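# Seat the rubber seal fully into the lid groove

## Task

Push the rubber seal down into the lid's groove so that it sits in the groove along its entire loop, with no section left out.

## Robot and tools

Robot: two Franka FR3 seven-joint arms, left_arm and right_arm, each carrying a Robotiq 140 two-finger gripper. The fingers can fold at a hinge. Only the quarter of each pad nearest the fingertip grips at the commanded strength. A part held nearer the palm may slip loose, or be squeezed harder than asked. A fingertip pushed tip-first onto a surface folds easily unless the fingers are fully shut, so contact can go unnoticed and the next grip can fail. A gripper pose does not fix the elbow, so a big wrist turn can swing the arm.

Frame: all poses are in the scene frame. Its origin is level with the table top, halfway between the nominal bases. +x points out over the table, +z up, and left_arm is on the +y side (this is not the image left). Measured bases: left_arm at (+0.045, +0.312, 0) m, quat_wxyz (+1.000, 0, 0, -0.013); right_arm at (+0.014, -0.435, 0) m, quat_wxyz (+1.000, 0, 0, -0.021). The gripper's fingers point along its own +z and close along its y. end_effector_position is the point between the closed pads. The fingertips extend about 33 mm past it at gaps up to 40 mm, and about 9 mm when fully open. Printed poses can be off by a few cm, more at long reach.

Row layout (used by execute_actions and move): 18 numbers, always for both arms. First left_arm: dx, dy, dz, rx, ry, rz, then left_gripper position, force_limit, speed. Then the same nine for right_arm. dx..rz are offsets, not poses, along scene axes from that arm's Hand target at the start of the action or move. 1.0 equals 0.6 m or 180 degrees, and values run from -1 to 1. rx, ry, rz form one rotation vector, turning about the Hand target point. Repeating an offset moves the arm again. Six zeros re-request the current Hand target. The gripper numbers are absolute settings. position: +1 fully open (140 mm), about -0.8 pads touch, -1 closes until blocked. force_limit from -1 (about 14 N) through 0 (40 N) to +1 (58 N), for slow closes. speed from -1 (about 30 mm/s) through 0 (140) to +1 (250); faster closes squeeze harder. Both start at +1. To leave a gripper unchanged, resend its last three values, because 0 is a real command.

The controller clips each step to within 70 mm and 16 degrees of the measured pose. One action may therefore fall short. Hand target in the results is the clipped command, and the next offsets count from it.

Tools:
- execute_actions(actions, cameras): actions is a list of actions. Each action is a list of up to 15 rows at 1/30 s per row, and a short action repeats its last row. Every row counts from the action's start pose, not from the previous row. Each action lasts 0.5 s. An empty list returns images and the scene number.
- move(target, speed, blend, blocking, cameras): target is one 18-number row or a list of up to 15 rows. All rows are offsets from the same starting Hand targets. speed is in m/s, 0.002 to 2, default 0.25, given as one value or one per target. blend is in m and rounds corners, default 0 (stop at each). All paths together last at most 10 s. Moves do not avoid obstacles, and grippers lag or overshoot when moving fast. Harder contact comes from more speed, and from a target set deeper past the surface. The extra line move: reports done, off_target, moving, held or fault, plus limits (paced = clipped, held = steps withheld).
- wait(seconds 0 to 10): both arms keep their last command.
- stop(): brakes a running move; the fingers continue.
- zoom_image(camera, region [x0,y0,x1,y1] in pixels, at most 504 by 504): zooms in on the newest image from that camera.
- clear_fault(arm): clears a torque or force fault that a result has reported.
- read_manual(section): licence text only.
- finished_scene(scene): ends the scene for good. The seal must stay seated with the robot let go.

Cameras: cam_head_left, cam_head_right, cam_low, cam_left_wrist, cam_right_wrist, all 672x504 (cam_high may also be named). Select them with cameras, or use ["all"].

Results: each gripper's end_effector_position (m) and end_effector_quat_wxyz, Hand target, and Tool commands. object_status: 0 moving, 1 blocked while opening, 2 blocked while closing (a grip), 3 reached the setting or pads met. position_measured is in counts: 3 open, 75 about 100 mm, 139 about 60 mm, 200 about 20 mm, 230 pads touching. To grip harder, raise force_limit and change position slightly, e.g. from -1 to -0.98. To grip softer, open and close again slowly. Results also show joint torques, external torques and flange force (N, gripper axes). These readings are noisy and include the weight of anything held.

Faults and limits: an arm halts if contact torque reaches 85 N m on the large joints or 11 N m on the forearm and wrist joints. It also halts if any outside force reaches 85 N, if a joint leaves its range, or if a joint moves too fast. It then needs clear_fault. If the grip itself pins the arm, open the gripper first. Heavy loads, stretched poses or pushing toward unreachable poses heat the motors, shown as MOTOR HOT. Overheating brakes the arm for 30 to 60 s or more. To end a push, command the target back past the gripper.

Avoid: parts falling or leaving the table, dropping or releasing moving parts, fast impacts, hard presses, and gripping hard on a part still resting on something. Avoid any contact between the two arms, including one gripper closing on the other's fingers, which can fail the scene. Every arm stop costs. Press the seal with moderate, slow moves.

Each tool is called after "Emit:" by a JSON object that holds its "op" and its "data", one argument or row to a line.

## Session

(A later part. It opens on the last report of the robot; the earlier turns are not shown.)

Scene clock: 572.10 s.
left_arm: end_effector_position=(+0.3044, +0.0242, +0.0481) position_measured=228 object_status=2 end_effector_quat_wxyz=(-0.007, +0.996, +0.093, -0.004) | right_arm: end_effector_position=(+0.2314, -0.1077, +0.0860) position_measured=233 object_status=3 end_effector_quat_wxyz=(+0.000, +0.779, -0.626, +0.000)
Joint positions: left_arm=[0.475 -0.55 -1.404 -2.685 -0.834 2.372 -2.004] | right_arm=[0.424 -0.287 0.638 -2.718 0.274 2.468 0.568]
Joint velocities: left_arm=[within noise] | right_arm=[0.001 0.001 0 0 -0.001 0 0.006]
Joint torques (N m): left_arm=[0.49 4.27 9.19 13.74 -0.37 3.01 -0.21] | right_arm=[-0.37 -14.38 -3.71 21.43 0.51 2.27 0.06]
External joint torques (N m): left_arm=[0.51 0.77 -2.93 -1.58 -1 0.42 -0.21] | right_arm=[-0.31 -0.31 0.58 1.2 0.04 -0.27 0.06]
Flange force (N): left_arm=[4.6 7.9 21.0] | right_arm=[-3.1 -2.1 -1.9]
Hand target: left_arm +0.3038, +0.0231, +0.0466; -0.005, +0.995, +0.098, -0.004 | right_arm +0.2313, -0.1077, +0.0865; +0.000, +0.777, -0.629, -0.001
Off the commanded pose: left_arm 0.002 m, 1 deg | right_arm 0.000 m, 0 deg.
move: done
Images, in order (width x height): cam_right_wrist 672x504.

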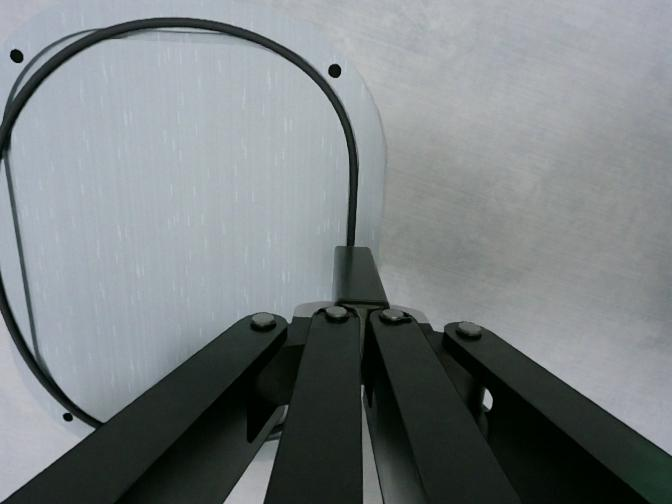

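Emit:
{"op": "move", "data": {
  "target": [
    [0,0,0,0,0,0,-1,0,-0.7,0.02,-0.0923,-0.0575,0,0,0.03,-1,0,0],
    [0,0,0,0,0,0,-1,0,-0.7,0.02,-0.0923,-0.0732,0,0,0.03,-1,0,0],
    [0,0,0,0,0,0,-1,0,-0.7,0.032,-0.1125,-0.0575,0,0,0.1,-1,0,0],
    [0,0,0,0,0,0,-1,0,-0.7,0.032,-0.1125,-0.0732,0,0,0.1,-1,0,0],
    [0,0,0,0,0,0,-1,0,-0.7,0.0475,-0.1288,-0.0575,0,0,0.17,-1,0,0],
    [0,0,0,0,0,0,-1,0,-0.7,0.0475,-0.1288,-0.0738,0,0,0.17,-1,0,0],
    [0,0,0,0,0,0,-1,0,-0.7,0.0475,-0.1288,-0.0575,0,0,0.17,-1,0,0],
    [0,0,0,0,0,0,-1,0,-0.7,0.03,-0.1,0.02,0,0,0.3,-1,0,0]
  ],
  "speed": [0.15,0.04,0.1,0.04,0.1,0.04,0.08,0.15],
  "blend": [0.003,0,0.003,0,0.003,0,0,0],
  "cameras": ["cam_right_wrist","cam_head_right"]
}}

Emit:
{"op": "zoom_image", "data": {
  "camera": "cam_right_wrist",
  "region": [0, 0, 480, 350]
}}

Emit:
{"op": "zoom_image", "data": {
  "camera": "cam_head_right",
  "region": [350, 240, 490, 360]
}}

Scene clock: 603.77 s.
left_arm: end_effector_position=(+0.3044, +0.0242, +0.0481) position_measured=228 object_status=2 end_effector_quat_wxyz=(-0.007, +0.996, +0.093, -0.004) | right_arm: end_effector_position=(+0.2493, -0.1676, +0.0980) position_measured=233 object_status=3 end_effector_quat_wxyz=(-0.001, +0.977, -0.212, -0.001)
Joint positions: left_arm=[0.475 -0.55 -1.404 -2.685 -0.834 2.372 -2.004] | right_arm=[0.705 -0.391 0.203 -2.824 0.123 2.437 -0.386]
Joint velocities: left_arm=[within noise] | right_arm=[0 -0.001 0.001 0 -0.001 0 -0.007]
Joint torques (N m): left_arm=[0.54 4.24 9.2 13.75 -0.38 3.01 -0.24] | right_arm=[0.28 -15.07 -1.86 22.43 0.15 2.36 -0.42]
External joint torques (N m): left_arm=[0.51 0.76 -2.95 -1.55 -1.01 0.41 -0.24] | right_arm=[0.25 -0.31 0.09 1.21 -0.35 -0.28 -0.42]
Flange force (N): left_arm=[4.6 8.1 21.1] | right_arm=[1.3 -2.0 -3.0]
Hand target: left_arm +0.3038, +0.0231, +0.0466; -0.005, +0.995, +0.098, -0.004 | right_arm +0.2493, -0.1677, +0.0985; +0.000, +0.978, -0.208, -0.001
Off the commanded pose: left_arm 0.002 m, 1 deg | right_arm 0.001 m, 0 deg.
move: done
Images, in order (width x height): cam_head_right 672x504, cam_right_wrist 672x504.

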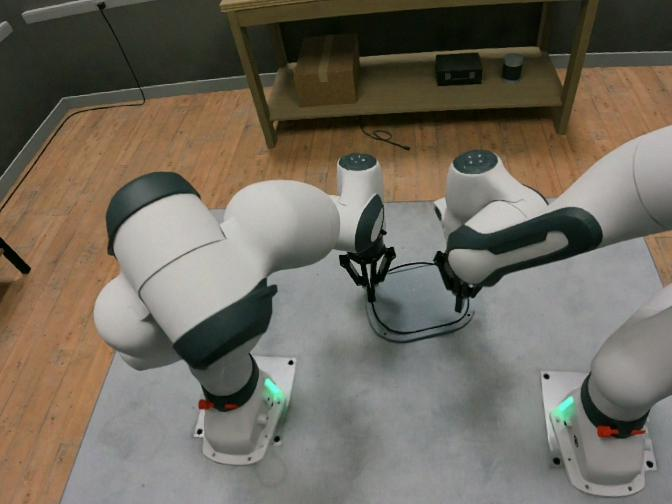

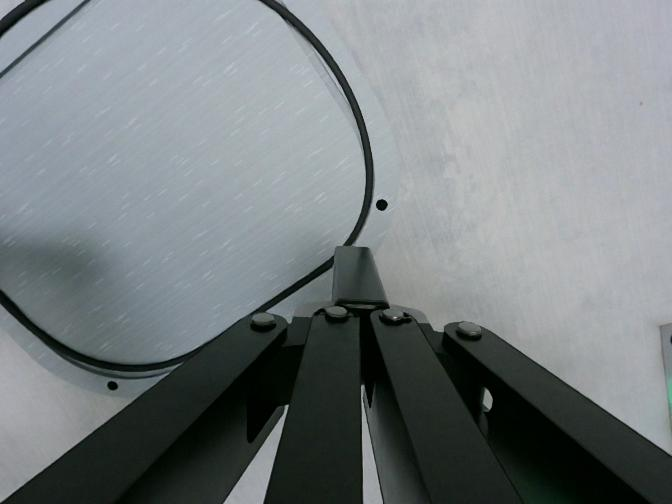

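Scaled by 1.050 from the camera's 672x504 image, which has a finer 960x720 frame.

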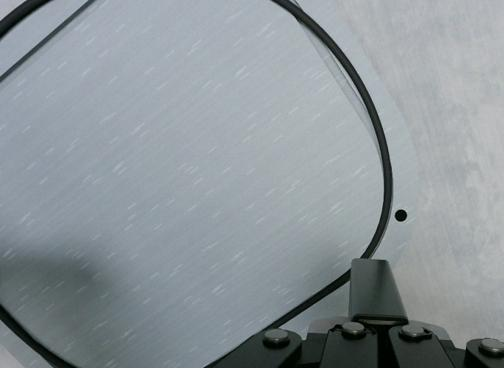

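Scaled by 3.600 from the camera's 672x504 image, which has a finer 960x720 frame.

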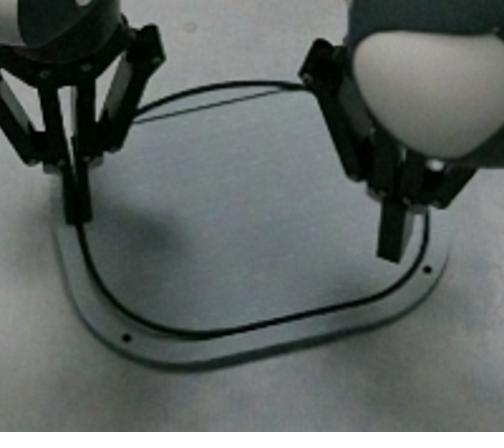

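Emit:
{"op": "move", "data": {
  "target": [
    [0,0,0,0,0,0,-1,0,-0.7,0.1058,-0.0632,-0.0808,0,0,0.15,-1,0,0],
    [0,0,0,0,0,0,-1,0,-0.7,0.1058,-0.0632,-0.0892,0,0,0.15,-1,0,0],
    [0,0,0,0,0,0,-1,0,-0.7,0.1038,-0.0533,-0.0967,0,0,0.15,-1,0,0],
    [0,0,0,0,0,0,-1,0,-0.7,0.1308,-0.0578,-0.0808,0,0,0.197,-1,0,0],
    [0,0,0,0,0,0,-1,0,-0.7,0.1308,-0.0578,-0.0892,0,0,0.197,-1,0,0],
    [0,0,0,0,0,0,-1,0,-0.7,0.1288,-0.048,-0.0975,0,0,0.197,-1,0,0],
    [0,0,0,0,0,0,-1,0,-0.7,0.1587,-0.0498,-0.0808,0,0,0.197,-1,0,0],
    [0,0,0,0,0,0,-1,0,-0.7,0.1587,-0.0498,-0.0892,0,0,0.197,-1,0,0],
    [0,0,0,0,0,0,-1,0,-0.7,0.1567,-0.04,-0.0975,0,0,0.197,-1,0,0],
    [0,0,0,0,0,0,-1,0,-0.7,0.1567,-0.04,-0.0808,0,0,0.197,-1,0,0],
    [0,0,0,0,0,0,-1,0,-0.7,0.12,-0.08,0.0,0,0,0.25,-1,0,0]
  ],
  "speed": [0.18,0.06,0.03,0.1,0.06,0.03,0.1,0.06,0.03,0.1,0.15],
  "blend": [0.003,0,0,0.003,0,0,0.003,0,0,0,0],
  "cameras": ["cam_right_wrist"]
}}

Emit:
{"op": "zoom_image", "data": {
  "camera": "cam_right_wrist",
  "region": [0, 0, 480, 350]
}}

Scene clock: 630.83 s.
left_arm: end_effector_position=(+0.3044, +0.0242, +0.0481) position_measured=228 object_status=2 end_effector_quat_wxyz=(-0.007, +0.996, +0.093, -0.004) | right_arm: end_effector_position=(+0.3222, -0.2149, +0.0986) position_measured=233 object_status=3 end_effector_quat_wxyz=(-0.001, +0.984, +0.178, +0.000)
Joint positions: left_arm=[0.475 -0.55 -1.404 -2.685 -0.834 2.372 -2.004] | right_arm=[0.788 -0.315 -0.136 -2.758 -0.063 2.446 -1.264]
Joint velocities: left_arm=[within noise] | right_arm=[0 0.001 0 0.001 -0.001 0 -0.005]
Joint torques (N m): left_arm=[0.46 4.28 9.24 13.72 -0.37 3 -0.23] | right_arm=[0.24 -18.63 1.01 21.62 0.2 2.44 -0.3]
External joint torques (N m): left_arm=[0.45 0.8 -2.93 -1.63 -1 0.39 -0.23] | right_arm=[0.25 -0.93 0.36 0.58 -0.35 -0.23 -0.3]
Flange force (N): left_arm=[4.3 7.7 20.8] | right_arm=[-1.3 0.4 -3.7]
Hand target: left_arm +0.3038, +0.0231, +0.0466; -0.005, +0.995, +0.098, -0.004 | right_arm +0.3213, -0.2157, +0.0985; +0.000, +0.983, +0.182, +0.000
Off the commanded pose: left_arm 0.002 m, 1 deg | right_arm 0.001 m, 0 deg.
move: done; blend cut to 0.0025 m at target 1, 0.0025 m at target 4, 0.0025 m at target 7
Images, in order (width x height): cam_right_wrist 672x504.

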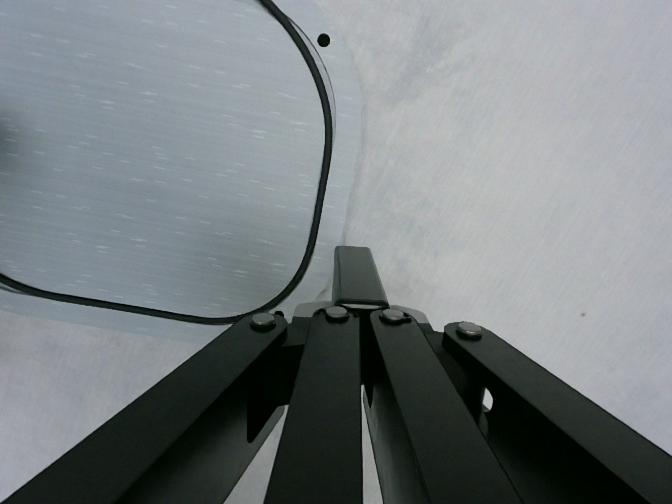

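Scaled by 1.050 from the camera's 672x504 image, which has a finer 960x720 frame.

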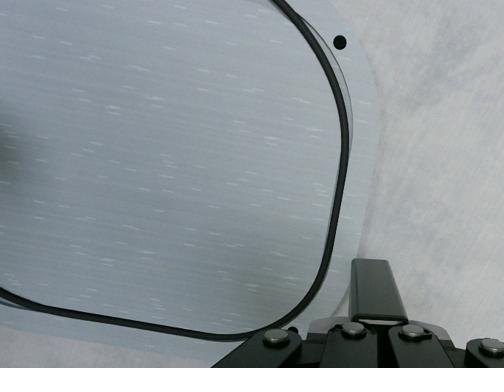

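Emit:
{"op": "move", "data": {
  "target": [
    [0,0,0,0,0,0,-1,0,-0.7,0.0912,0.0532,-0.0825,0,0,0.04,-1,0,0],
    [0,0,0,0,0,0,-1,0,-0.7,0.0912,0.0532,-0.0912,0,0,0.04,-1,0,0],
    [0,0,0,0,0,0,-1,0,-0.7,0.0935,0.0478,-0.1005,0,0,0.04,-1,0,0],
    [0,0,0,0,0,0,-1,0,-0.7,0.1167,0.0647,-0.0825,0,0,0.12,-1,0,0],
    [0,0,0,0,0,0,-1,0,-0.7,0.1167,0.0647,-0.0912,0,0,0.12,-1,0,0],
    [0,0,0,0,0,0,-1,0,-0.7,0.1202,0.06,-0.1008,0,0,0.12,-1,0,0],
    [0,0,0,0,0,0,-1,0,-0.7,0.14,0.0885,-0.0825,0,0,0.2,-1,0,0],
    [0,0,0,0,0,0,-1,0,-0.7,0.14,0.0885,-0.0912,0,0,0.2,-1,0,0],
    [0,0,0,0,0,0,-1,0,-0.7,0.1445,0.085,-0.101,0,0,0.2,-1,0,0],
    [0,0,0,0,0,0,-1,0,-0.7,0.1445,0.085,-0.0825,0,0,0.2,-1,0,0],
    [0,0,0,0,0,0,-1,0,-0.7,0.09,-0.0,-0.01,0,0,0.2,-1,0,0]
  ],
  "speed": [0.15,0.06,0.03,0.1,0.06,0.03,0.1,0.06,0.03,0.1,0.15],
  "blend": [0.003,0,0,0.003,0,0,0.003,0,0,0,0],
  "cameras": ["cam_right_wrist","cam_head_right"]
}}

Emit:
{"op": "zoom_image", "data": {
  "camera": "cam_right_wrist",
  "region": [0, 0, 480, 350]
}}

Emit:
{"op": "zoom_image", "data": {
  "camera": "cam_head_right",
  "region": [350, 240, 490, 360]
}}

Scene clock: 664.30 s.
left_arm: end_effector_position=(+0.3044, +0.0242, +0.0481) position_measured=228 object_status=2 end_effector_quat_wxyz=(-0.007, +0.996, +0.093, -0.004) | right_arm: end_effector_position=(+0.3758, -0.2139, +0.0926) position_measured=233 object_status=3 end_effector_quat_wxyz=(-0.001, +0.880, +0.476, +0.001)
Joint positions: left_arm=[0.475 -0.55 -1.404 -2.685 -0.834 2.372 -2.004] | right_arm=[0.764 -0.164 -0.179 -2.625 -0.045 2.465 -1.981]
Joint velocities: left_arm=[within noise] | right_arm=[-0.001 0.002 0 -0.001 -0.001 -0.004 -0.001]
Joint torques (N m): left_arm=[0.46 4.23 9.21 13.77 -0.38 3.01 -0.17] | right_arm=[-0.36 -23.92 1.08 21.32 0.2 2.44 -0.26]
External joint torques (N m): left_arm=[0.47 0.75 -2.94 -1.6 -1.01 0.4 -0.17] | right_arm=[-0.35 -1.12 0.51 0.45 -0.38 -0.21 -0.26]
Flange force (N): left_arm=[4.4 7.7 20.8] | right_arm=[-2.1 -0.5 -3.8]
Hand target: left_arm +0.3038, +0.0231, +0.0466; -0.005, +0.995, +0.098, -0.004 | right_arm +0.3753, -0.2157, +0.0925; +0.000, +0.879, +0.477, +0.000
Off the commanded pose: left_arm 0.002 m, 1 deg | right_arm 0.002 m, 0 deg.
move: done; blend cut to 0.0026 m at target 1, 0.0026 m at target 4, 0.0026 m at target 7
Images, in order (width x height): cam_head_right 672x504, cam_right_wrist 672x504.

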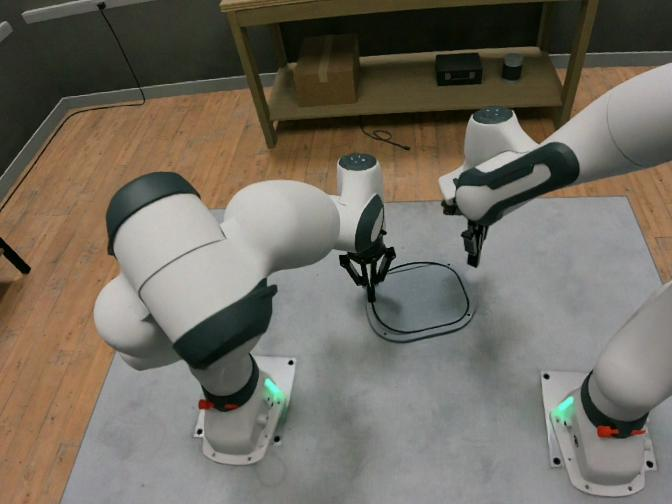

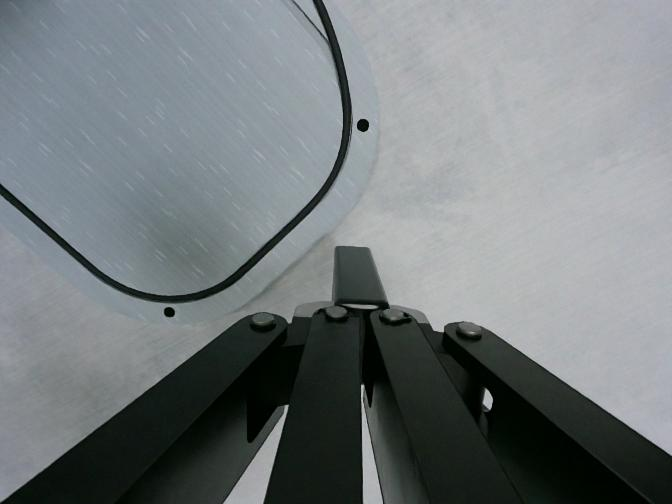

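Scaled by 1.050 from the camera's 672x504 image, which has a finer 960x720 frame.

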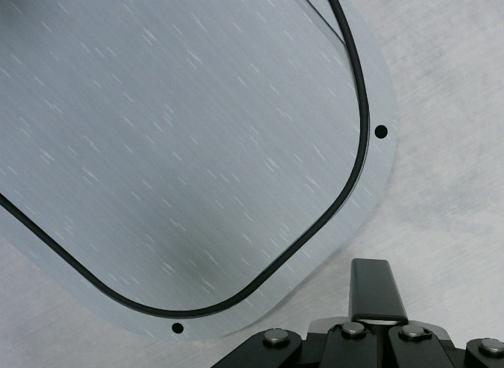

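Scaled by 3.600 from the camera's 672x504 image, which has a finer 960x720 frame.

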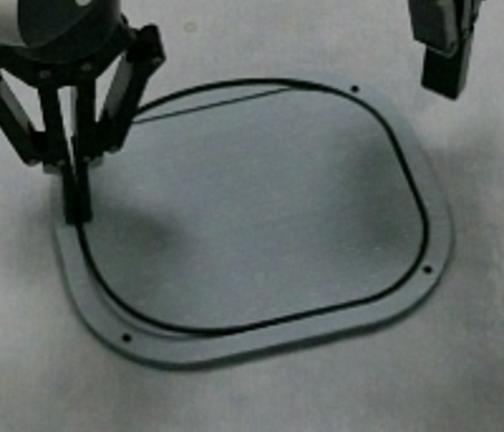

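Emit:
{"op": "move", "data": {
  "target": [
    [0,0,0.005,0,0,0,-1,0,-0.7,0,0,0,0,0,0,-1,0,-0.7],
    [-0.0185,-0.0038,0.005,0,0,0,-1,0,-0.7,0.01,0.1,-0.01,0,0,0.1,-1,0,-0.7],
    [-0.0185,-0.0038,-0.0015,0,0,0,-1,0,-0.7,0.01,0.1,-0.01,0,0,0.1,-1,0,-0.7]
  ],
  "speed": [0.05,0.06,0.03],
  "cameras": ["cam_right_wrist","cam_left_wrist","cam_head_right"]
}}

Emit:
{"op": "zoom_image", "data": {
  "camera": "cam_right_wrist",
  "region": [0, 0, 480, 350]
}}

Emit:
{"op": "zoom_image", "data": {
  "camera": "cam_head_right",
  "region": [350, 240, 490, 360]
}}

Emit:
{"op": "zoom_image", "data": {
  "camera": "cam_left_wrist",
  "region": [280, 0, 580, 250]
}}

Scene clock: 675.53 s.
left_arm: end_effector_position=(+0.2930, +0.0206, +0.0482) position_measured=228 object_status=2 end_effector_quat_wxyz=(-0.007, +0.996, +0.093, -0.004) | right_arm: end_effector_position=(+0.3824, -0.1565, +0.0873) position_measured=233 object_status=3 end_effector_quat_wxyz=(+0.001, +0.795, +0.607, +0.001)
Joint positions: left_arm=[0.421 -0.553 -1.383 -2.701 -0.838 2.373 -2.029] | right_arm=[0.859 -0.046 -0.17 -2.507 -0.017 2.464 -2.215]
Joint velocities: left_arm=[within noise] | right_arm=[0.001 0 -0.001 0.001 0 -0.001 -0.007]
Joint torques (N m): left_arm=[1.57 4.21 8.08 12.06 -0.39 3.97 -0.15] | right_arm=[0.15 -26.82 1.2 22.17 0.92 2.54 -0.32]
External joint torques (N m): left_arm=[1.58 1.2 -3.9 -3.26 -1.02 1.37 -0.15] | right_arm=[0.16 0.12 1.04 1.31 0.33 -0.09 -0.32]
Flange force (N): left_arm=[9.5 10.7 34.8] | right_arm=[4.4 2.5 -0.5]
Hand target: left_arm +0.2927, +0.0208, +0.0457; -0.005, +0.995, +0.098, -0.004 | right_arm +0.3813, -0.1557, +0.0865; +0.000, +0.793, +0.609, +0.000
Off the commanded pose: left_arm 0.003 m, 1 deg | right_arm 0.002 m, 0 deg.
move: done
Images, in order (width x height): cam_head_right 672x504, cam_left_wrist 672x504, cam_right_wrist 672x504.

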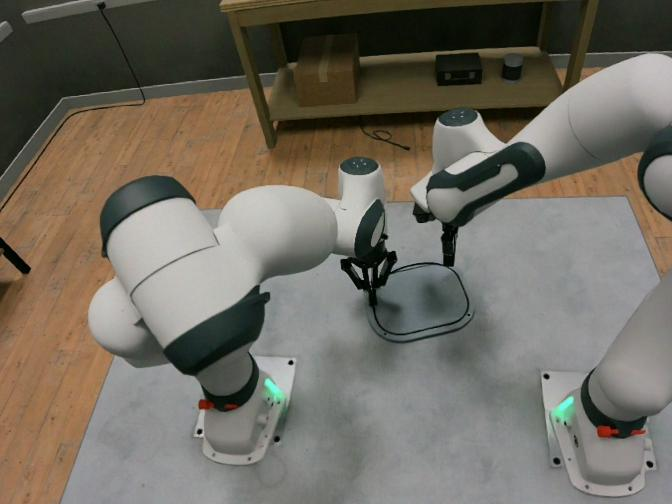

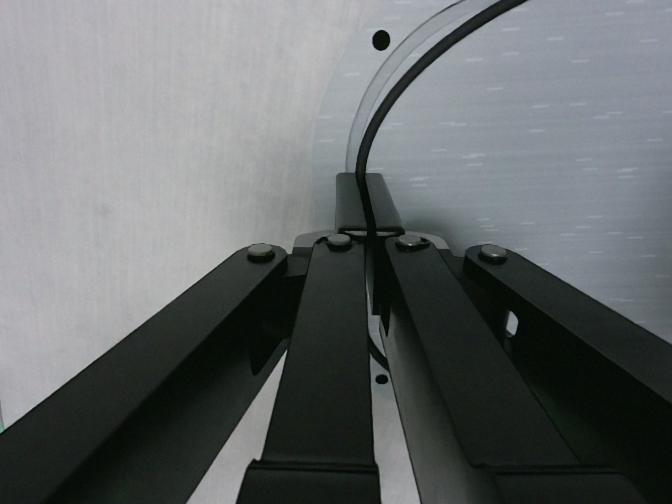

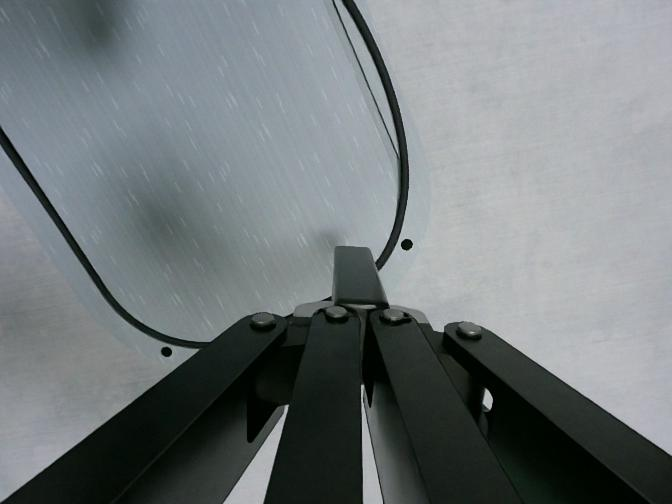

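Scaled by 1.050 from the camera's 672x504 image, which has a finer 960x720 frame.

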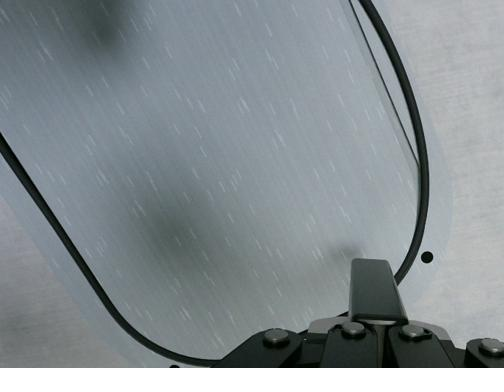

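Scaled by 3.600 from the camera's 672x504 image, which has a finer 960x720 frame.

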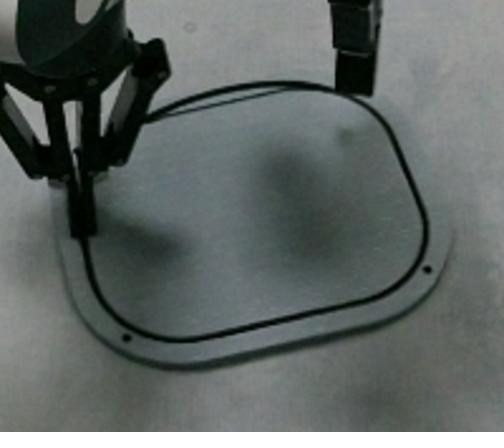

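Scaled by 1.680 from the camera's 672x504 image, which has a finer 960x720 frame.

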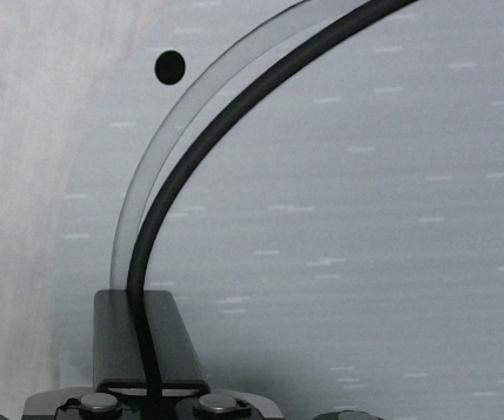

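Emit:
{"op": "move", "data": {
  "target": [
    [0,0,0,0,0,0,-1,0,-0.7,0.0627,0.0655,-0.0625,0,0,0.1,-1,0,-0.7],
    [0,0,0,0,0,0,-1,0,-0.7,0.0627,0.0655,-0.074,0,0,0.1,-1,0,-0.7],
    [0,0,0,0,0,0,-1,0,-0.7,0.0497,0.0628,-0.0812,0,0,0.1,-1,0,-0.7],
    [0,0,0,0,0,0,-1,0,-0.7,0.0628,0.0972,-0.0625,0,0,0.14,-1,0,-0.7],
    [0,0,0,0,0,0,-1,0,-0.7,0.0628,0.0972,-0.074,0,0,0.14,-1,0,-0.7],
    [0,0,0,0,0,0,-1,0,-0.7,0.045,0.0935,-0.0812,0,0,0.14,-1,0,-0.7],
    [0,0,0,0,0,0,-1,0,-0.7,0.045,0.0935,-0.0625,0,0,0.14,-1,0,-0.7],
    [0,0,0,0,0,0,-1,0,-0.7,0.03,0.03,0.02,0,0,0.1,-1,0,-0.7]
  ],
  "speed": [0.15,0.06,0.03,0.1,0.06,0.03,0.1,0.15],
  "blend": [0.003,0,0,0.003,0,0,0,0],
  "cameras": ["cam_right_wrist","cam_head_right"]
}}

Emit:
{"op": "zoom_image", "data": {
  "camera": "cam_right_wrist",
  "region": [0, 0, 480, 350]
}}

Emit:
{"op": "zoom_image", "data": {
  "camera": "cam_head_right",
  "region": [350, 240, 490, 360]
}}

Scene clock: 700.53 s.
left_arm: end_effector_position=(+0.2930, +0.0206, +0.0482) position_measured=228 object_status=2 end_effector_quat_wxyz=(-0.007, +0.996, +0.093, -0.005) | right_arm: end_effector_position=(+0.3996, -0.1361, +0.0985) position_measured=233 object_status=3 end_effector_quat_wxyz=(+0.000, +0.687, +0.727, +0.001)
Joint positions: left_arm=[0.421 -0.553 -1.383 -2.701 -0.838 2.373 -2.029] | right_arm=[0.812 0.001 -0.112 -2.414 0.002 2.417 -2.541]
Joint velocities: left_arm=[within noise] | right_arm=[0.001 0 -0.001 0 0.001 -0.001 0.007]
Joint torques (N m): left_arm=[1.73 4.3 7.92 12.18 -0.46 3.97 -0.14] | right_arm=[-0.11 -30.67 0.59 21.9 0.28 2.35 -0.09]
External joint torques (N m): left_arm=[1.68 1.25 -4.09 -3.04 -1.1 1.38 -0.14] | right_arm=[-0.09 -1.36 0.62 0.47 -0.36 -0.25 -0.09]
Flange force (N): left_arm=[10.5 12.2 36.2] | right_arm=[-0.8 -1.9 -3.8]
Hand target: left_arm +0.2927, +0.0208, +0.0457; -0.005, +0.995, +0.098, -0.004 | right_arm +0.3993, -0.1377, +0.0985; +0.001, +0.688, +0.725, +0.000
Off the commanded pose: left_arm 0.003 m, 1 deg | right_arm 0.002 m, 0 deg.
move: done
Images, in order (width x height): cam_head_right 672x504, cam_right_wrist 672x504.

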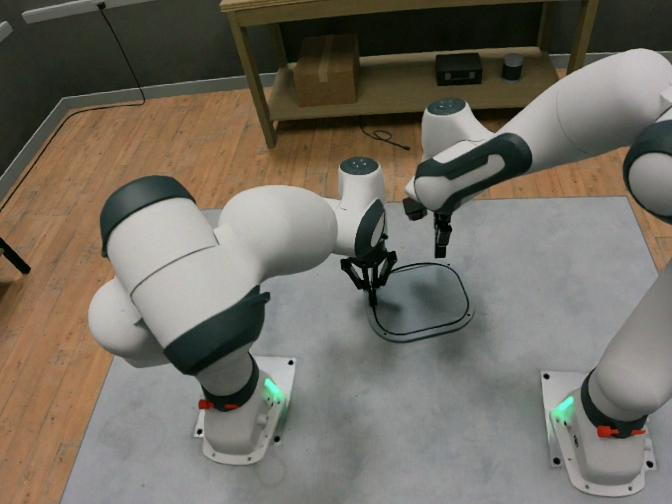

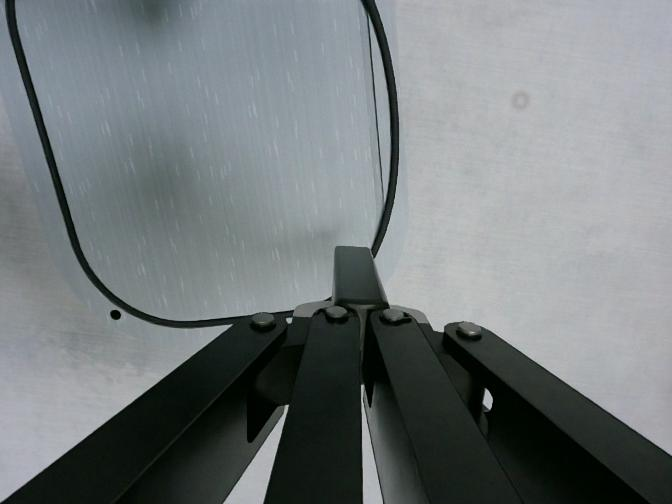

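Scaled by 1.050 from the camera's 672x504 image, which has a finer 960x720 frame.

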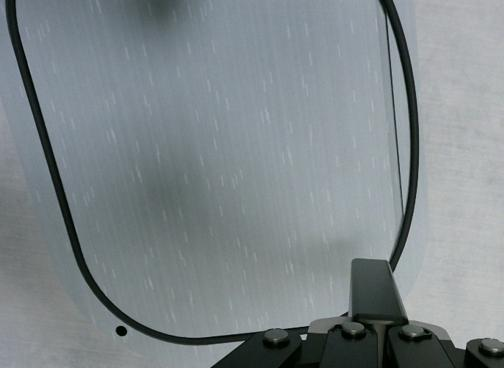

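Scaled by 3.600 from the camera's 672x504 image, which has a finer 960x720 frame.

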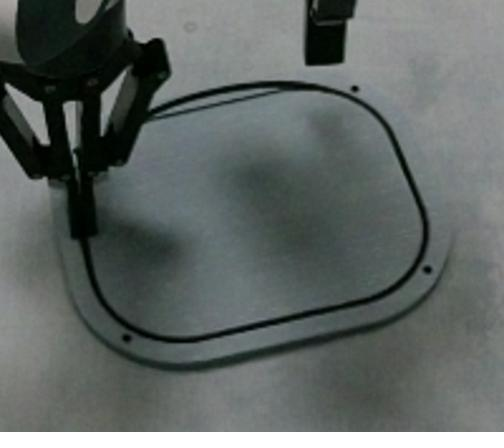

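Emit:
{"op": "move", "data": {
  "target": [
    [0,0,0,0,0,0,-1,0,-0.7,0.038,0.0555,-0.0808,0,0,0.04,-1,0,-0.7],
    [0,0,0,0,0,0,-1,0,-0.7,0.038,0.0555,-0.0967,0,0,0.04,-1,0,-0.7],
    [0,0,0,0,0,0,-1,0,-0.7,0.015,0.0515,-0.1025,0,0,0.04,-1,0,-0.7],
    [0,0,0,0,0,0,-1,0,-0.7,0.0335,0.0817,-0.0808,0,0,0.04,-1,0,-0.7],
    [0,0,0,0,0,0,-1,0,-0.7,0.0335,0.0817,-0.0967,0,0,0.04,-1,0,-0.7],
    [0,0,0,0,0,0,-1,0,-0.7,0.0105,0.0777,-0.1025,0,0,0.04,-1,0,-0.7],
    [0,0,0,0,0,0,-1,0,-0.7,0.0105,0.0777,-0.0808,0,0,0.04,-1,0,-0.7],
    [0,0,0,0,0,0,-1,0,-0.7,0.0,0.0,0.0,0,0,0.0,-1,0,-0.7]
  ],
  "speed": [0.15,0.05,0.03,0.1,0.05,0.03,0.1,0.15],
  "blend": [0.003,0,0,0.003,0,0,0,0],
  "cameras": ["cam_right_wrist","cam_head_right"]
}}

Emit:
{"op": "zoom_image", "data": {
  "camera": "cam_right_wrist",
  "region": [0, 0, 480, 350]
}}

Scene clock: 719.93 s.
left_arm: end_effector_position=(+0.2930, +0.0206, +0.0482) position_measured=228 object_status=2 end_effector_quat_wxyz=(-0.007, +0.996, +0.093, -0.005) | right_arm: end_effector_position=(+0.3996, -0.1361, +0.0985) position_measured=233 object_status=3 end_effector_quat_wxyz=(+0.000, +0.687, +0.727, +0.001)
Joint positions: left_arm=[0.421 -0.553 -1.383 -2.701 -0.838 2.373 -2.029] | right_arm=[0.806 0.001 -0.105 -2.414 0.002 2.417 -2.541]
Joint velocities: left_arm=[within noise] | right_arm=[0.001 -0.001 0.001 -0.003 0 -0.001 0.006]
Joint torques (N m): left_arm=[1.74 4.28 7.91 12.17 -0.47 3.96 -0.15] | right_arm=[-0.09 -30.8 0.66 21.94 0.26 2.35 0.01]
External joint torques (N m): left_arm=[1.66 1.23 -4.13 -3.12 -1.1 1.36 -0.15] | right_arm=[-0.09 -1.62 0.67 0.64 -0.37 -0.23 0.01]
Flange force (N): left_arm=[10.3 12.1 36.3] | right_arm=[-0.7 -2.1 -4.3]
Hand target: left_arm +0.2927, +0.0208, +0.0457; -0.005, +0.995, +0.098, -0.004 | right_arm +0.3993, -0.1377, +0.0985; +0.001, +0.688, +0.725, +0.000
Off the commanded pose: left_arm 0.003 m, 1 deg | right_arm 0.002 m, 0 deg.
move: done
Images, in order (width x height): cam_head_right 672x504, cam_right_wrist 672x504.

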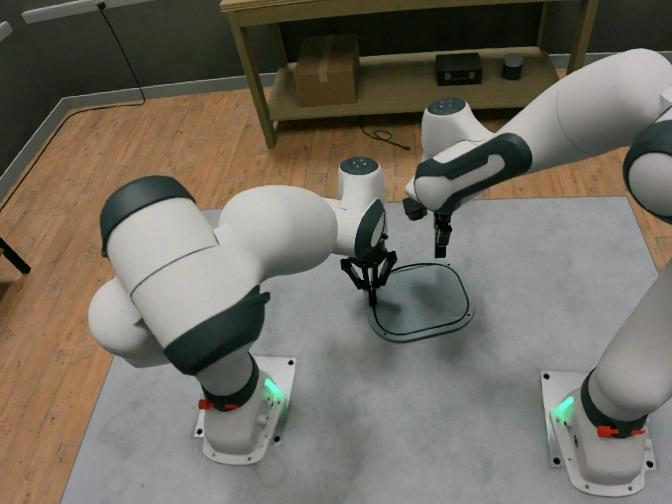

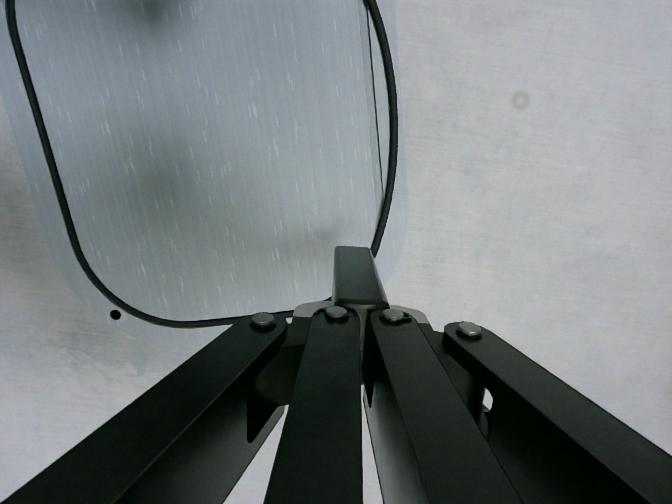

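Scaled by 1.050 from the camera's 672x504 image, which has a finer 960x720 frame.

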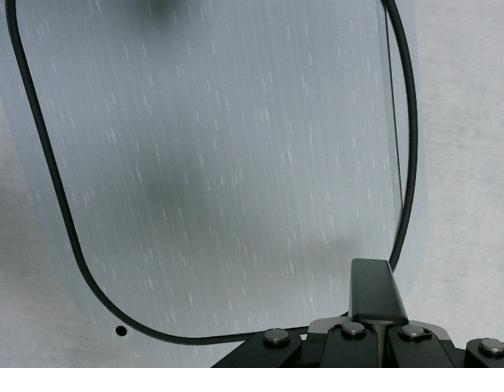

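Emit:
{"op": "move", "data": {
  "target": [
    [0,0,0,0,0,0,-1,0,-0.7,0.033,0.082,-0.055,0,0,0.04,-0.45,0,0]
  ],
  "speed": 0.12,
  "cameras": ["cam_right_wrist"]
}}

Scene clock: 726.50 s.
left_arm: end_effector_position=(+0.2930, +0.0206, +0.0482) position_measured=228 object_status=2 end_effector_quat_wxyz=(-0.007, +0.996, +0.093, -0.005) | right_arm: end_effector_position=(+0.4187, -0.0891, +0.0661) position_measured=186 object_status=3 end_effector_quat_wxyz=(+0.002, +0.642, +0.767, -0.001)
Joint positions: left_arm=[0.421 -0.553 -1.383 -2.701 -0.838 2.373 -2.029] | right_arm=[0.817 0.18 -0.067 -2.274 0.013 2.453 -2.619]
Joint velocities: left_arm=[within noise] | right_arm=[-0.002 0 -0.001 0.002 0.001 0 -0.005]
Joint torques (N m): left_arm=[1.77 4.24 7.9 12.18 -0.47 3.96 -0.16] | right_arm=[-0.53 -35.19 1.08 22.27 0.93 2.67 -0.39]
External joint torques (N m): left_arm=[1.83 1.24 -4.05 -3.18 -1.1 1.36 -0.16] | right_arm=[-0.39 -0.2 1.39 1.33 0.32 0.09 -0.39]
Flange force (N): left_arm=[10.8 12.2 36.5] | right_arm=[1.9 3.9 -0.5]
Hand target: left_arm +0.2927, +0.0208, +0.0457; -0.005, +0.995, +0.098, -0.004 | right_arm +0.4191, -0.0885, +0.0655; +0.001, +0.641, +0.767, +0.000
Off the commanded pose: left_arm 0.003 m, 1 deg | right_arm 0.001 m, 0 deg.
move: done
Images, in order (width x height): cam_right_wrist 672x504.

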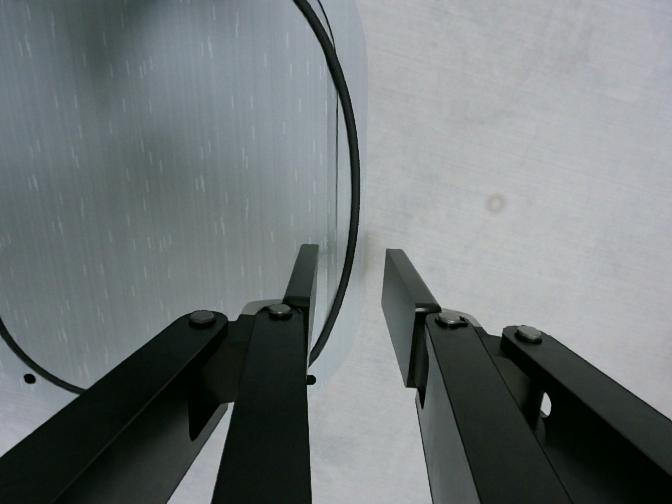

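Emit:
{"op": "move", "data": {
  "target": [
    [0,0,0,0,0,0,-1,0,-0.7,0,0,-0.041,0,0,0,-0.45,0,0],
    [0,0,0,0,0,0,-1,0,-0.7,0,0,-0.0413,0,0,0,-1,0,-0.6],
    [0,0,0,0,0,0,-1,0,-0.7,0,0,-0.036,0,0,0,-1,0,-0.6],
    [0,0,0,0,0,0,-1,0,-0.7,-0.0125,-0.002,-0.036,0,0,0,-1,0,-0.6],
    [0,0,0,0,0,0,-1,0,-0.7,-0.0125,-0.002,-0.045,0,0,0,-1,0,-0.6]
  ],
  "speed": [0.05,0.05,0.05,0.03,0.03],
  "cameras": ["cam_right_wrist"]
}}

Emit:
{"op": "zoom_image", "data": {
  "camera": "cam_right_wrist",
  "region": [200, 0, 450, 280]
}}

Scene clock: 735.67 s.
left_arm: end_effector_position=(+0.2930, +0.0206, +0.0482) position_measured=228 object_status=2 end_effector_quat_wxyz=(-0.007, +0.996, +0.093, -0.005) | right_arm: end_effector_position=(+0.4128, -0.0905, +0.0417) position_measured=228 object_status=2 end_effector_quat_wxyz=(+0.001, +0.640, +0.768, +0.000)
Joint positions: left_arm=[0.421 -0.553 -1.383 -2.701 -0.838 2.373 -2.029] | right_arm=[0.82 0.217 -0.064 -2.302 0.02 2.518 -2.623]
Joint torques (N m): left_arm=[1.78 4.27 7.93 12.17 -0.48 3.96 -0.15] | right_arm=[0.01 -32.02 1.11 20.01 0.58 3.56 0.09]
External joint torques (N m): left_arm=[1.81 1.28 -4.04 -3.21 -1.11 1.35 -0.15] | right_arm=[0.1 3.46 1.4 -0.18 0.01 0.95 0.09]
Flange force (N): left_arm=[10.8 12.0 36.5] | right_arm=[4.3 4.9 9.8]
Hand target: left_arm +0.2927, +0.0208, +0.0457; -0.005, +0.995, +0.098, -0.004 | right_arm +0.4116, -0.0897, +0.0385; +0.001, +0.641, +0.767, +0.000
Off the commanded pose: left_arm 0.003 m, 1 deg | right_arm 0.003 m, 0 deg.
move: done
Images, in order (width x height): cam_right_wrist 672x504.

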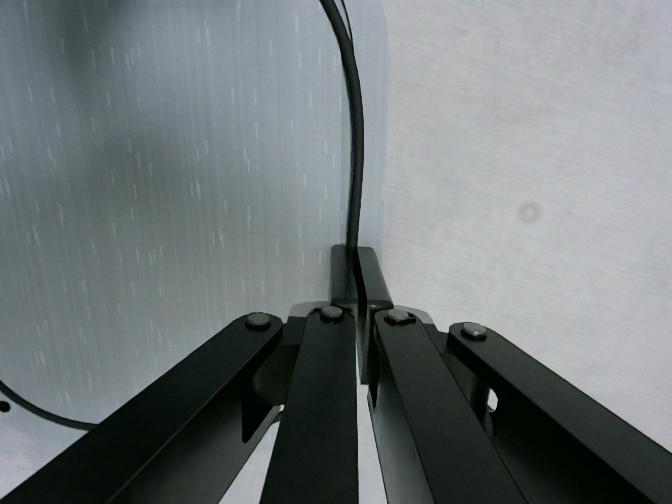

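Scaled by 1.800 from the camera's 672x504 image, which has a finer 960x720 frame.

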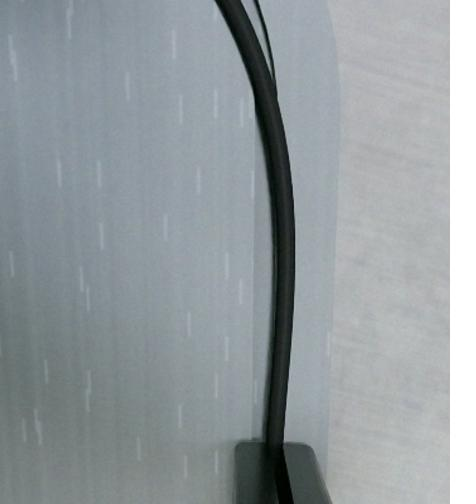

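Emit:
{"op": "move", "data": {
  "target": [
    [0,0,0,0,0,0,-1,0,-0.7,0,0,0.008,0,0,0,-1,0,-0.6],
    [0,0,0,0,0,0,-1,0,-0.7,-0.006,-0.001,0.008,0,0,0,-1,0,-0.6],
    [0,0,0,0,0,0,-1,0,-0.7,-0.006,-0.001,-0.002,0,0,0,-1,0,-0.6],
    [0,0,0,0,0,0,-1,0,-0.7,-0.006,-0.001,0.0055,0,0,0,-0.55,0,-0.6],
    [0,0,0,0,0,0,-1,0,-0.7,-0.006,-0.001,0.03,0,0,0,-0.55,0,-0.6],
    [0,0,0,0,0,0,-1,0,-0.7,-0.003,-0.0005,0.03,0,0,0,-1,0,0],
    [0,0,0,0,0,0,-1,0,-0.7,-0.003,-0.0005,0.003,0,0,0,-1,0,0],
    [0,0,0,0,0,0,-1,0,-0.7,-0.008,-0.0015,-0.004,0,0,0,-1,0,0],
    [0,0,0,0,0,0,-1,0,-0.7,-0.008,-0.0015,0.02,0,0,0,-1,0,0],
    [0,0,0,0,0,0,-1,0,-0.7,-0.01,-0.06,0.07,0,0,0,-1,0,0]
  ],
  "speed": [0.05,0.04,0.03,0.05,0.08,0.08,0.05,0.03,0.1,0.15],
  "cameras": ["cam_right_wrist","cam_head_right"]
}}

Emit:
{"op": "zoom_image", "data": {
  "camera": "cam_right_wrist",
  "region": [150, 0, 450, 280]
}}

Emit:
{"op": "zoom_image", "data": {
  "camera": "cam_head_right",
  "region": [350, 240, 490, 360]
}}

Scene clock: 753.90 s.
left_arm: end_effector_position=(+0.2930, +0.0206, +0.0482) position_measured=228 object_status=2 end_effector_quat_wxyz=(-0.007, +0.996, +0.093, -0.005) | right_arm: end_effector_position=(+0.4059, -0.1241, +0.0805) position_measured=233 object_status=3 end_effector_quat_wxyz=(+0.000, +0.644, +0.765, +0.001)
Joint positions: left_arm=[0.421 -0.553 -1.383 -2.701 -0.838 2.373 -2.029] | right_arm=[0.8 0.069 -0.088 -2.383 0.011 2.455 -2.651]
Joint velocities: left_arm=[within noise] | right_arm=[0 0 0.001 0.001 0.001 -0.001 -0.005]
Joint torques (N m): left_arm=[1.8 4.28 7.9 12.18 -0.45 3.97 -0.16] | right_arm=[-0.06 -32.69 0.62 21.44 0.25 2.18 -0.28]
External joint torques (N m): left_arm=[1.73 1.17 -4.13 -3.07 -1.08 1.38 -0.16] | right_arm=[0.11 -1.41 0.89 0.44 -0.36 -0.42 -0.28]
Flange force (N): left_arm=[10.6 12.4 36.4] | right_arm=[-0.5 -1.7 -4.2]
Hand target: left_arm +0.2927, +0.0208, +0.0457; -0.005, +0.995, +0.098, -0.004 | right_arm +0.4056, -0.1257, +0.0805; +0.001, +0.641, +0.767, +0.000
Off the commanded pose: left_arm 0.003 m, 1 deg | right_arm 0.002 m, 0 deg.
move: done
Images, in order (width x height): cam_head_right 672x504, cam_right_wrist 672x504.

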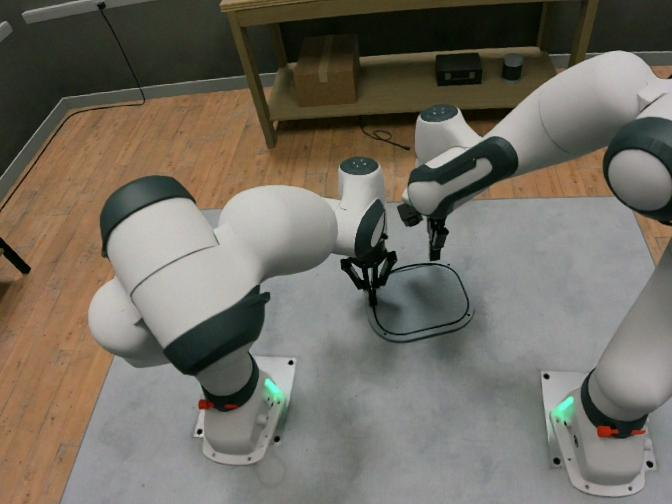

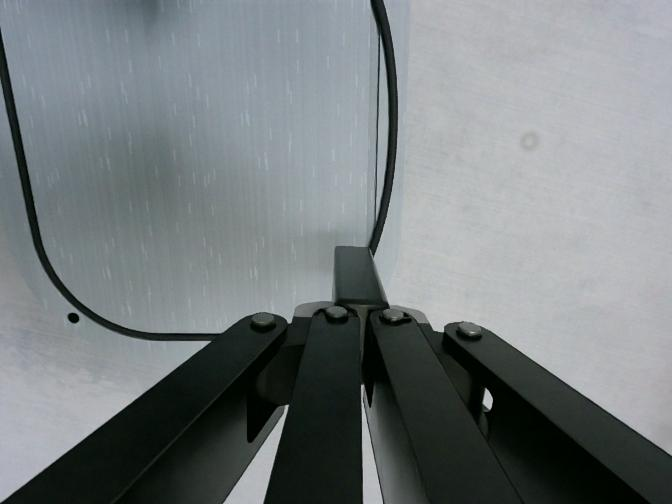

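Scaled by 1.680 from the camera's 672x504 image, which has a finer 960x720 frame.

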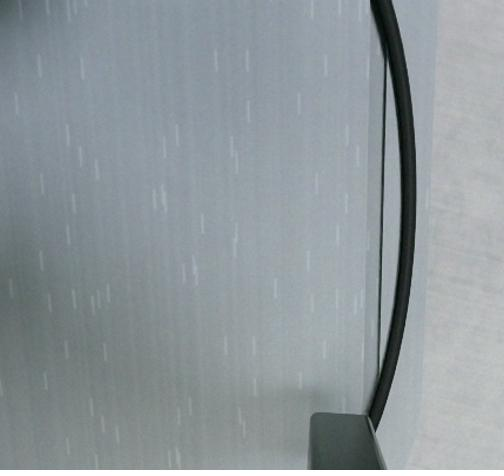

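Scaled by 3.600 from the camera's 672x504 image, which has a finer 960x720 frame.

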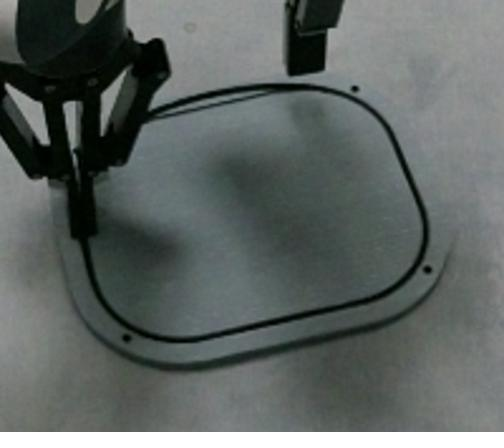

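Emit:
{"op": "move", "data": {
  "target": [
    [0,0,0.005,0,0,0,-1,0,-0.7,-0.02,-0.1,0.1,0,0,0,-1,0,0],
    [-0.0005,0.0035,0.004,0,0,0,-1,0,-0.7,-0.02,-0.2,0.1,0,0,0,-1,0,0],
    [-0.0005,0.0035,-0.002,0,0,0,-1,0,-0.7,-0.02,-0.2,0.1,0,0,0,-1,0,0],
    [-0.0005,0.0035,0.005,0,0,0,-0.55,0,-0.6,-0.02,-0.2,0.1,0,0,0,-1,0,0],
    [-0.0005,0.0035,0.03,0,0,0,-0.55,0,-0.6,-0.02,-0.2,0.1,0,0,0,-1,0,0],
    [0,0.002,0.03,0,0,0,-1,0,0,-0.02,-0.2,0.1,0,0,0,-1,0,0],
    [0,0.002,0.003,0,0,0,-1,0,0,-0.02,-0.2,0.1,0,0,0,-1,0,0],
    [-0.0005,0.0045,-0.003,0,0,0,-1,0,0,-0.02,-0.2,0.1,0,0,0,-1,0,0],
    [-0.0005,0.0045,0.01,0,0,0,-1,0,0,-0.02,-0.2,0.1,0,0,0,-1,0,0],
    [-0.02,0.06,0.05,0,0,0,-1,0,0,-0.02,-0.2,0.1,0,0,0,-1,0,0]
  ],
  "speed": [0.15,0.15,0.04,0.05,0.08,0.08,0.05,0.03,0.08,0.12],
  "cameras": ["cam_left_wrist","cam_head_right"]
}}

Emit:
{"op": "zoom_image", "data": {
  "camera": "cam_left_wrist",
  "region": [300, 0, 672, 350]
}}

Emit:
{"op": "zoom_image", "data": {
  "camera": "cam_head_right",
  "region": [350, 240, 490, 360]
}}

Scene clock: 778.97 s.
left_arm: end_effector_position=(+0.2819, +0.0550, +0.0759) position_measured=233 object_status=3 end_effector_quat_wxyz=(-0.002, +0.995, +0.103, -0.004) | right_arm: end_effector_position=(+0.3943, -0.2451, +0.1406) position_measured=233 object_status=3 end_effector_quat_wxyz=(+0.000, +0.643, +0.765, +0.001)
Joint positions: left_arm=[0.22 -0.678 -1.144 -2.795 -0.839 2.262 -1.999] | right_arm=[0.709 -0.262 -0.206 -2.575 -0.071 2.318 -2.798]
Joint velocities: left_arm=[-0.002 -0.001 0.001 -0.001 0.002 -0.003 0.002] | right_arm=[within noise]
Joint torques (N m): left_arm=[-0.33 -0.22 12.93 15.55 0.98 2.21 0.19] | right_arm=[-0.08 -21.73 1.91 22.9 0.46 2.48 -0.29]
External joint torques (N m): left_arm=[-0.32 -1.02 1.03 -0.56 0.28 -0.4 0.19] | right_arm=[-0.1 -0.95 0.76 0.47 -0.24 -0.1 -0.29]
Flange force (N): left_arm=[-4.7 -7.1 -8.4] | right_arm=[-0.4 -1.7 -2.8]
Hand target: left_arm +0.2807, +0.0568, +0.0757; -0.005, +0.995, +0.098, -0.004 | right_arm +0.3936, -0.2457, +0.1405; +0.001, +0.641, +0.767, +0.000
Off the commanded pose: left_arm 0.002 m, 1 deg | right_arm 0.001 m, 0 deg.
move: done
Images, in order (width x height): cam_head_right 672x504, cam_left_wrist 672x504.

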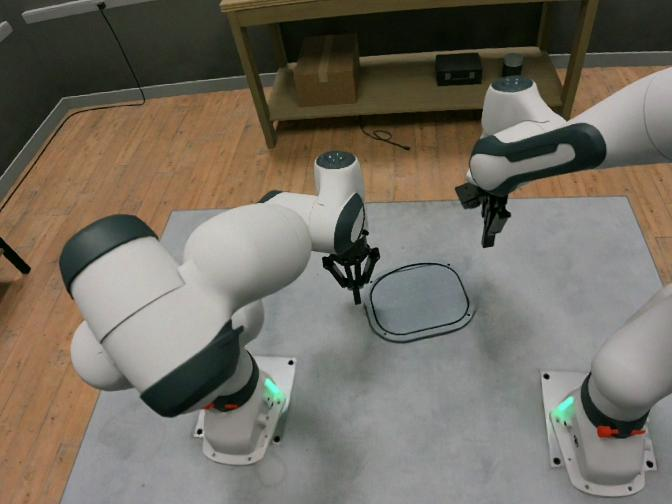

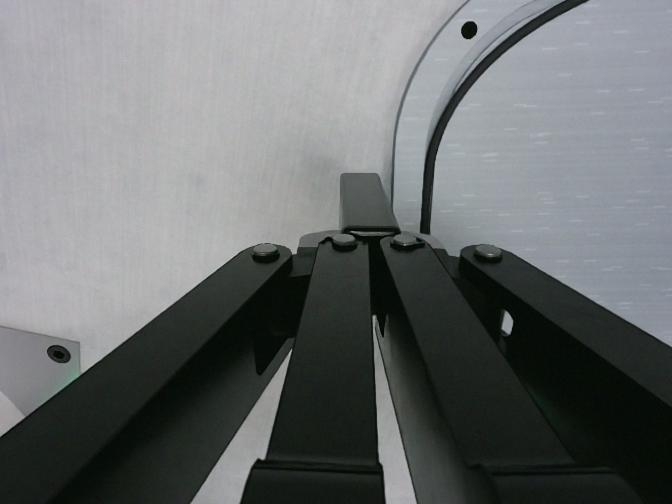

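Scaled by 1.355 from the camera's 672x504 image, which has a finer 960x720 frame.

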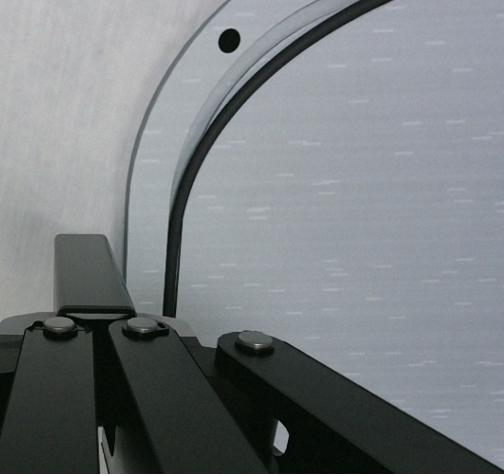

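Scaled by 3.600 from the camera's 672x504 image, which has a finer 960x720 frame.

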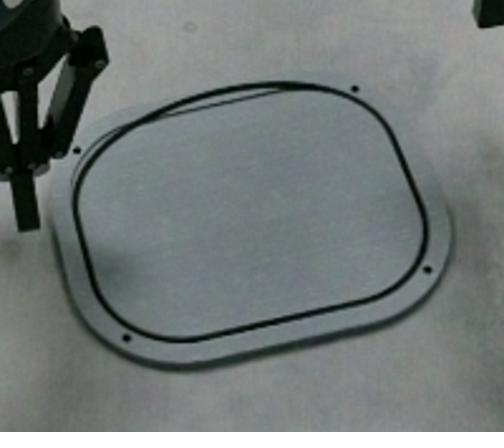

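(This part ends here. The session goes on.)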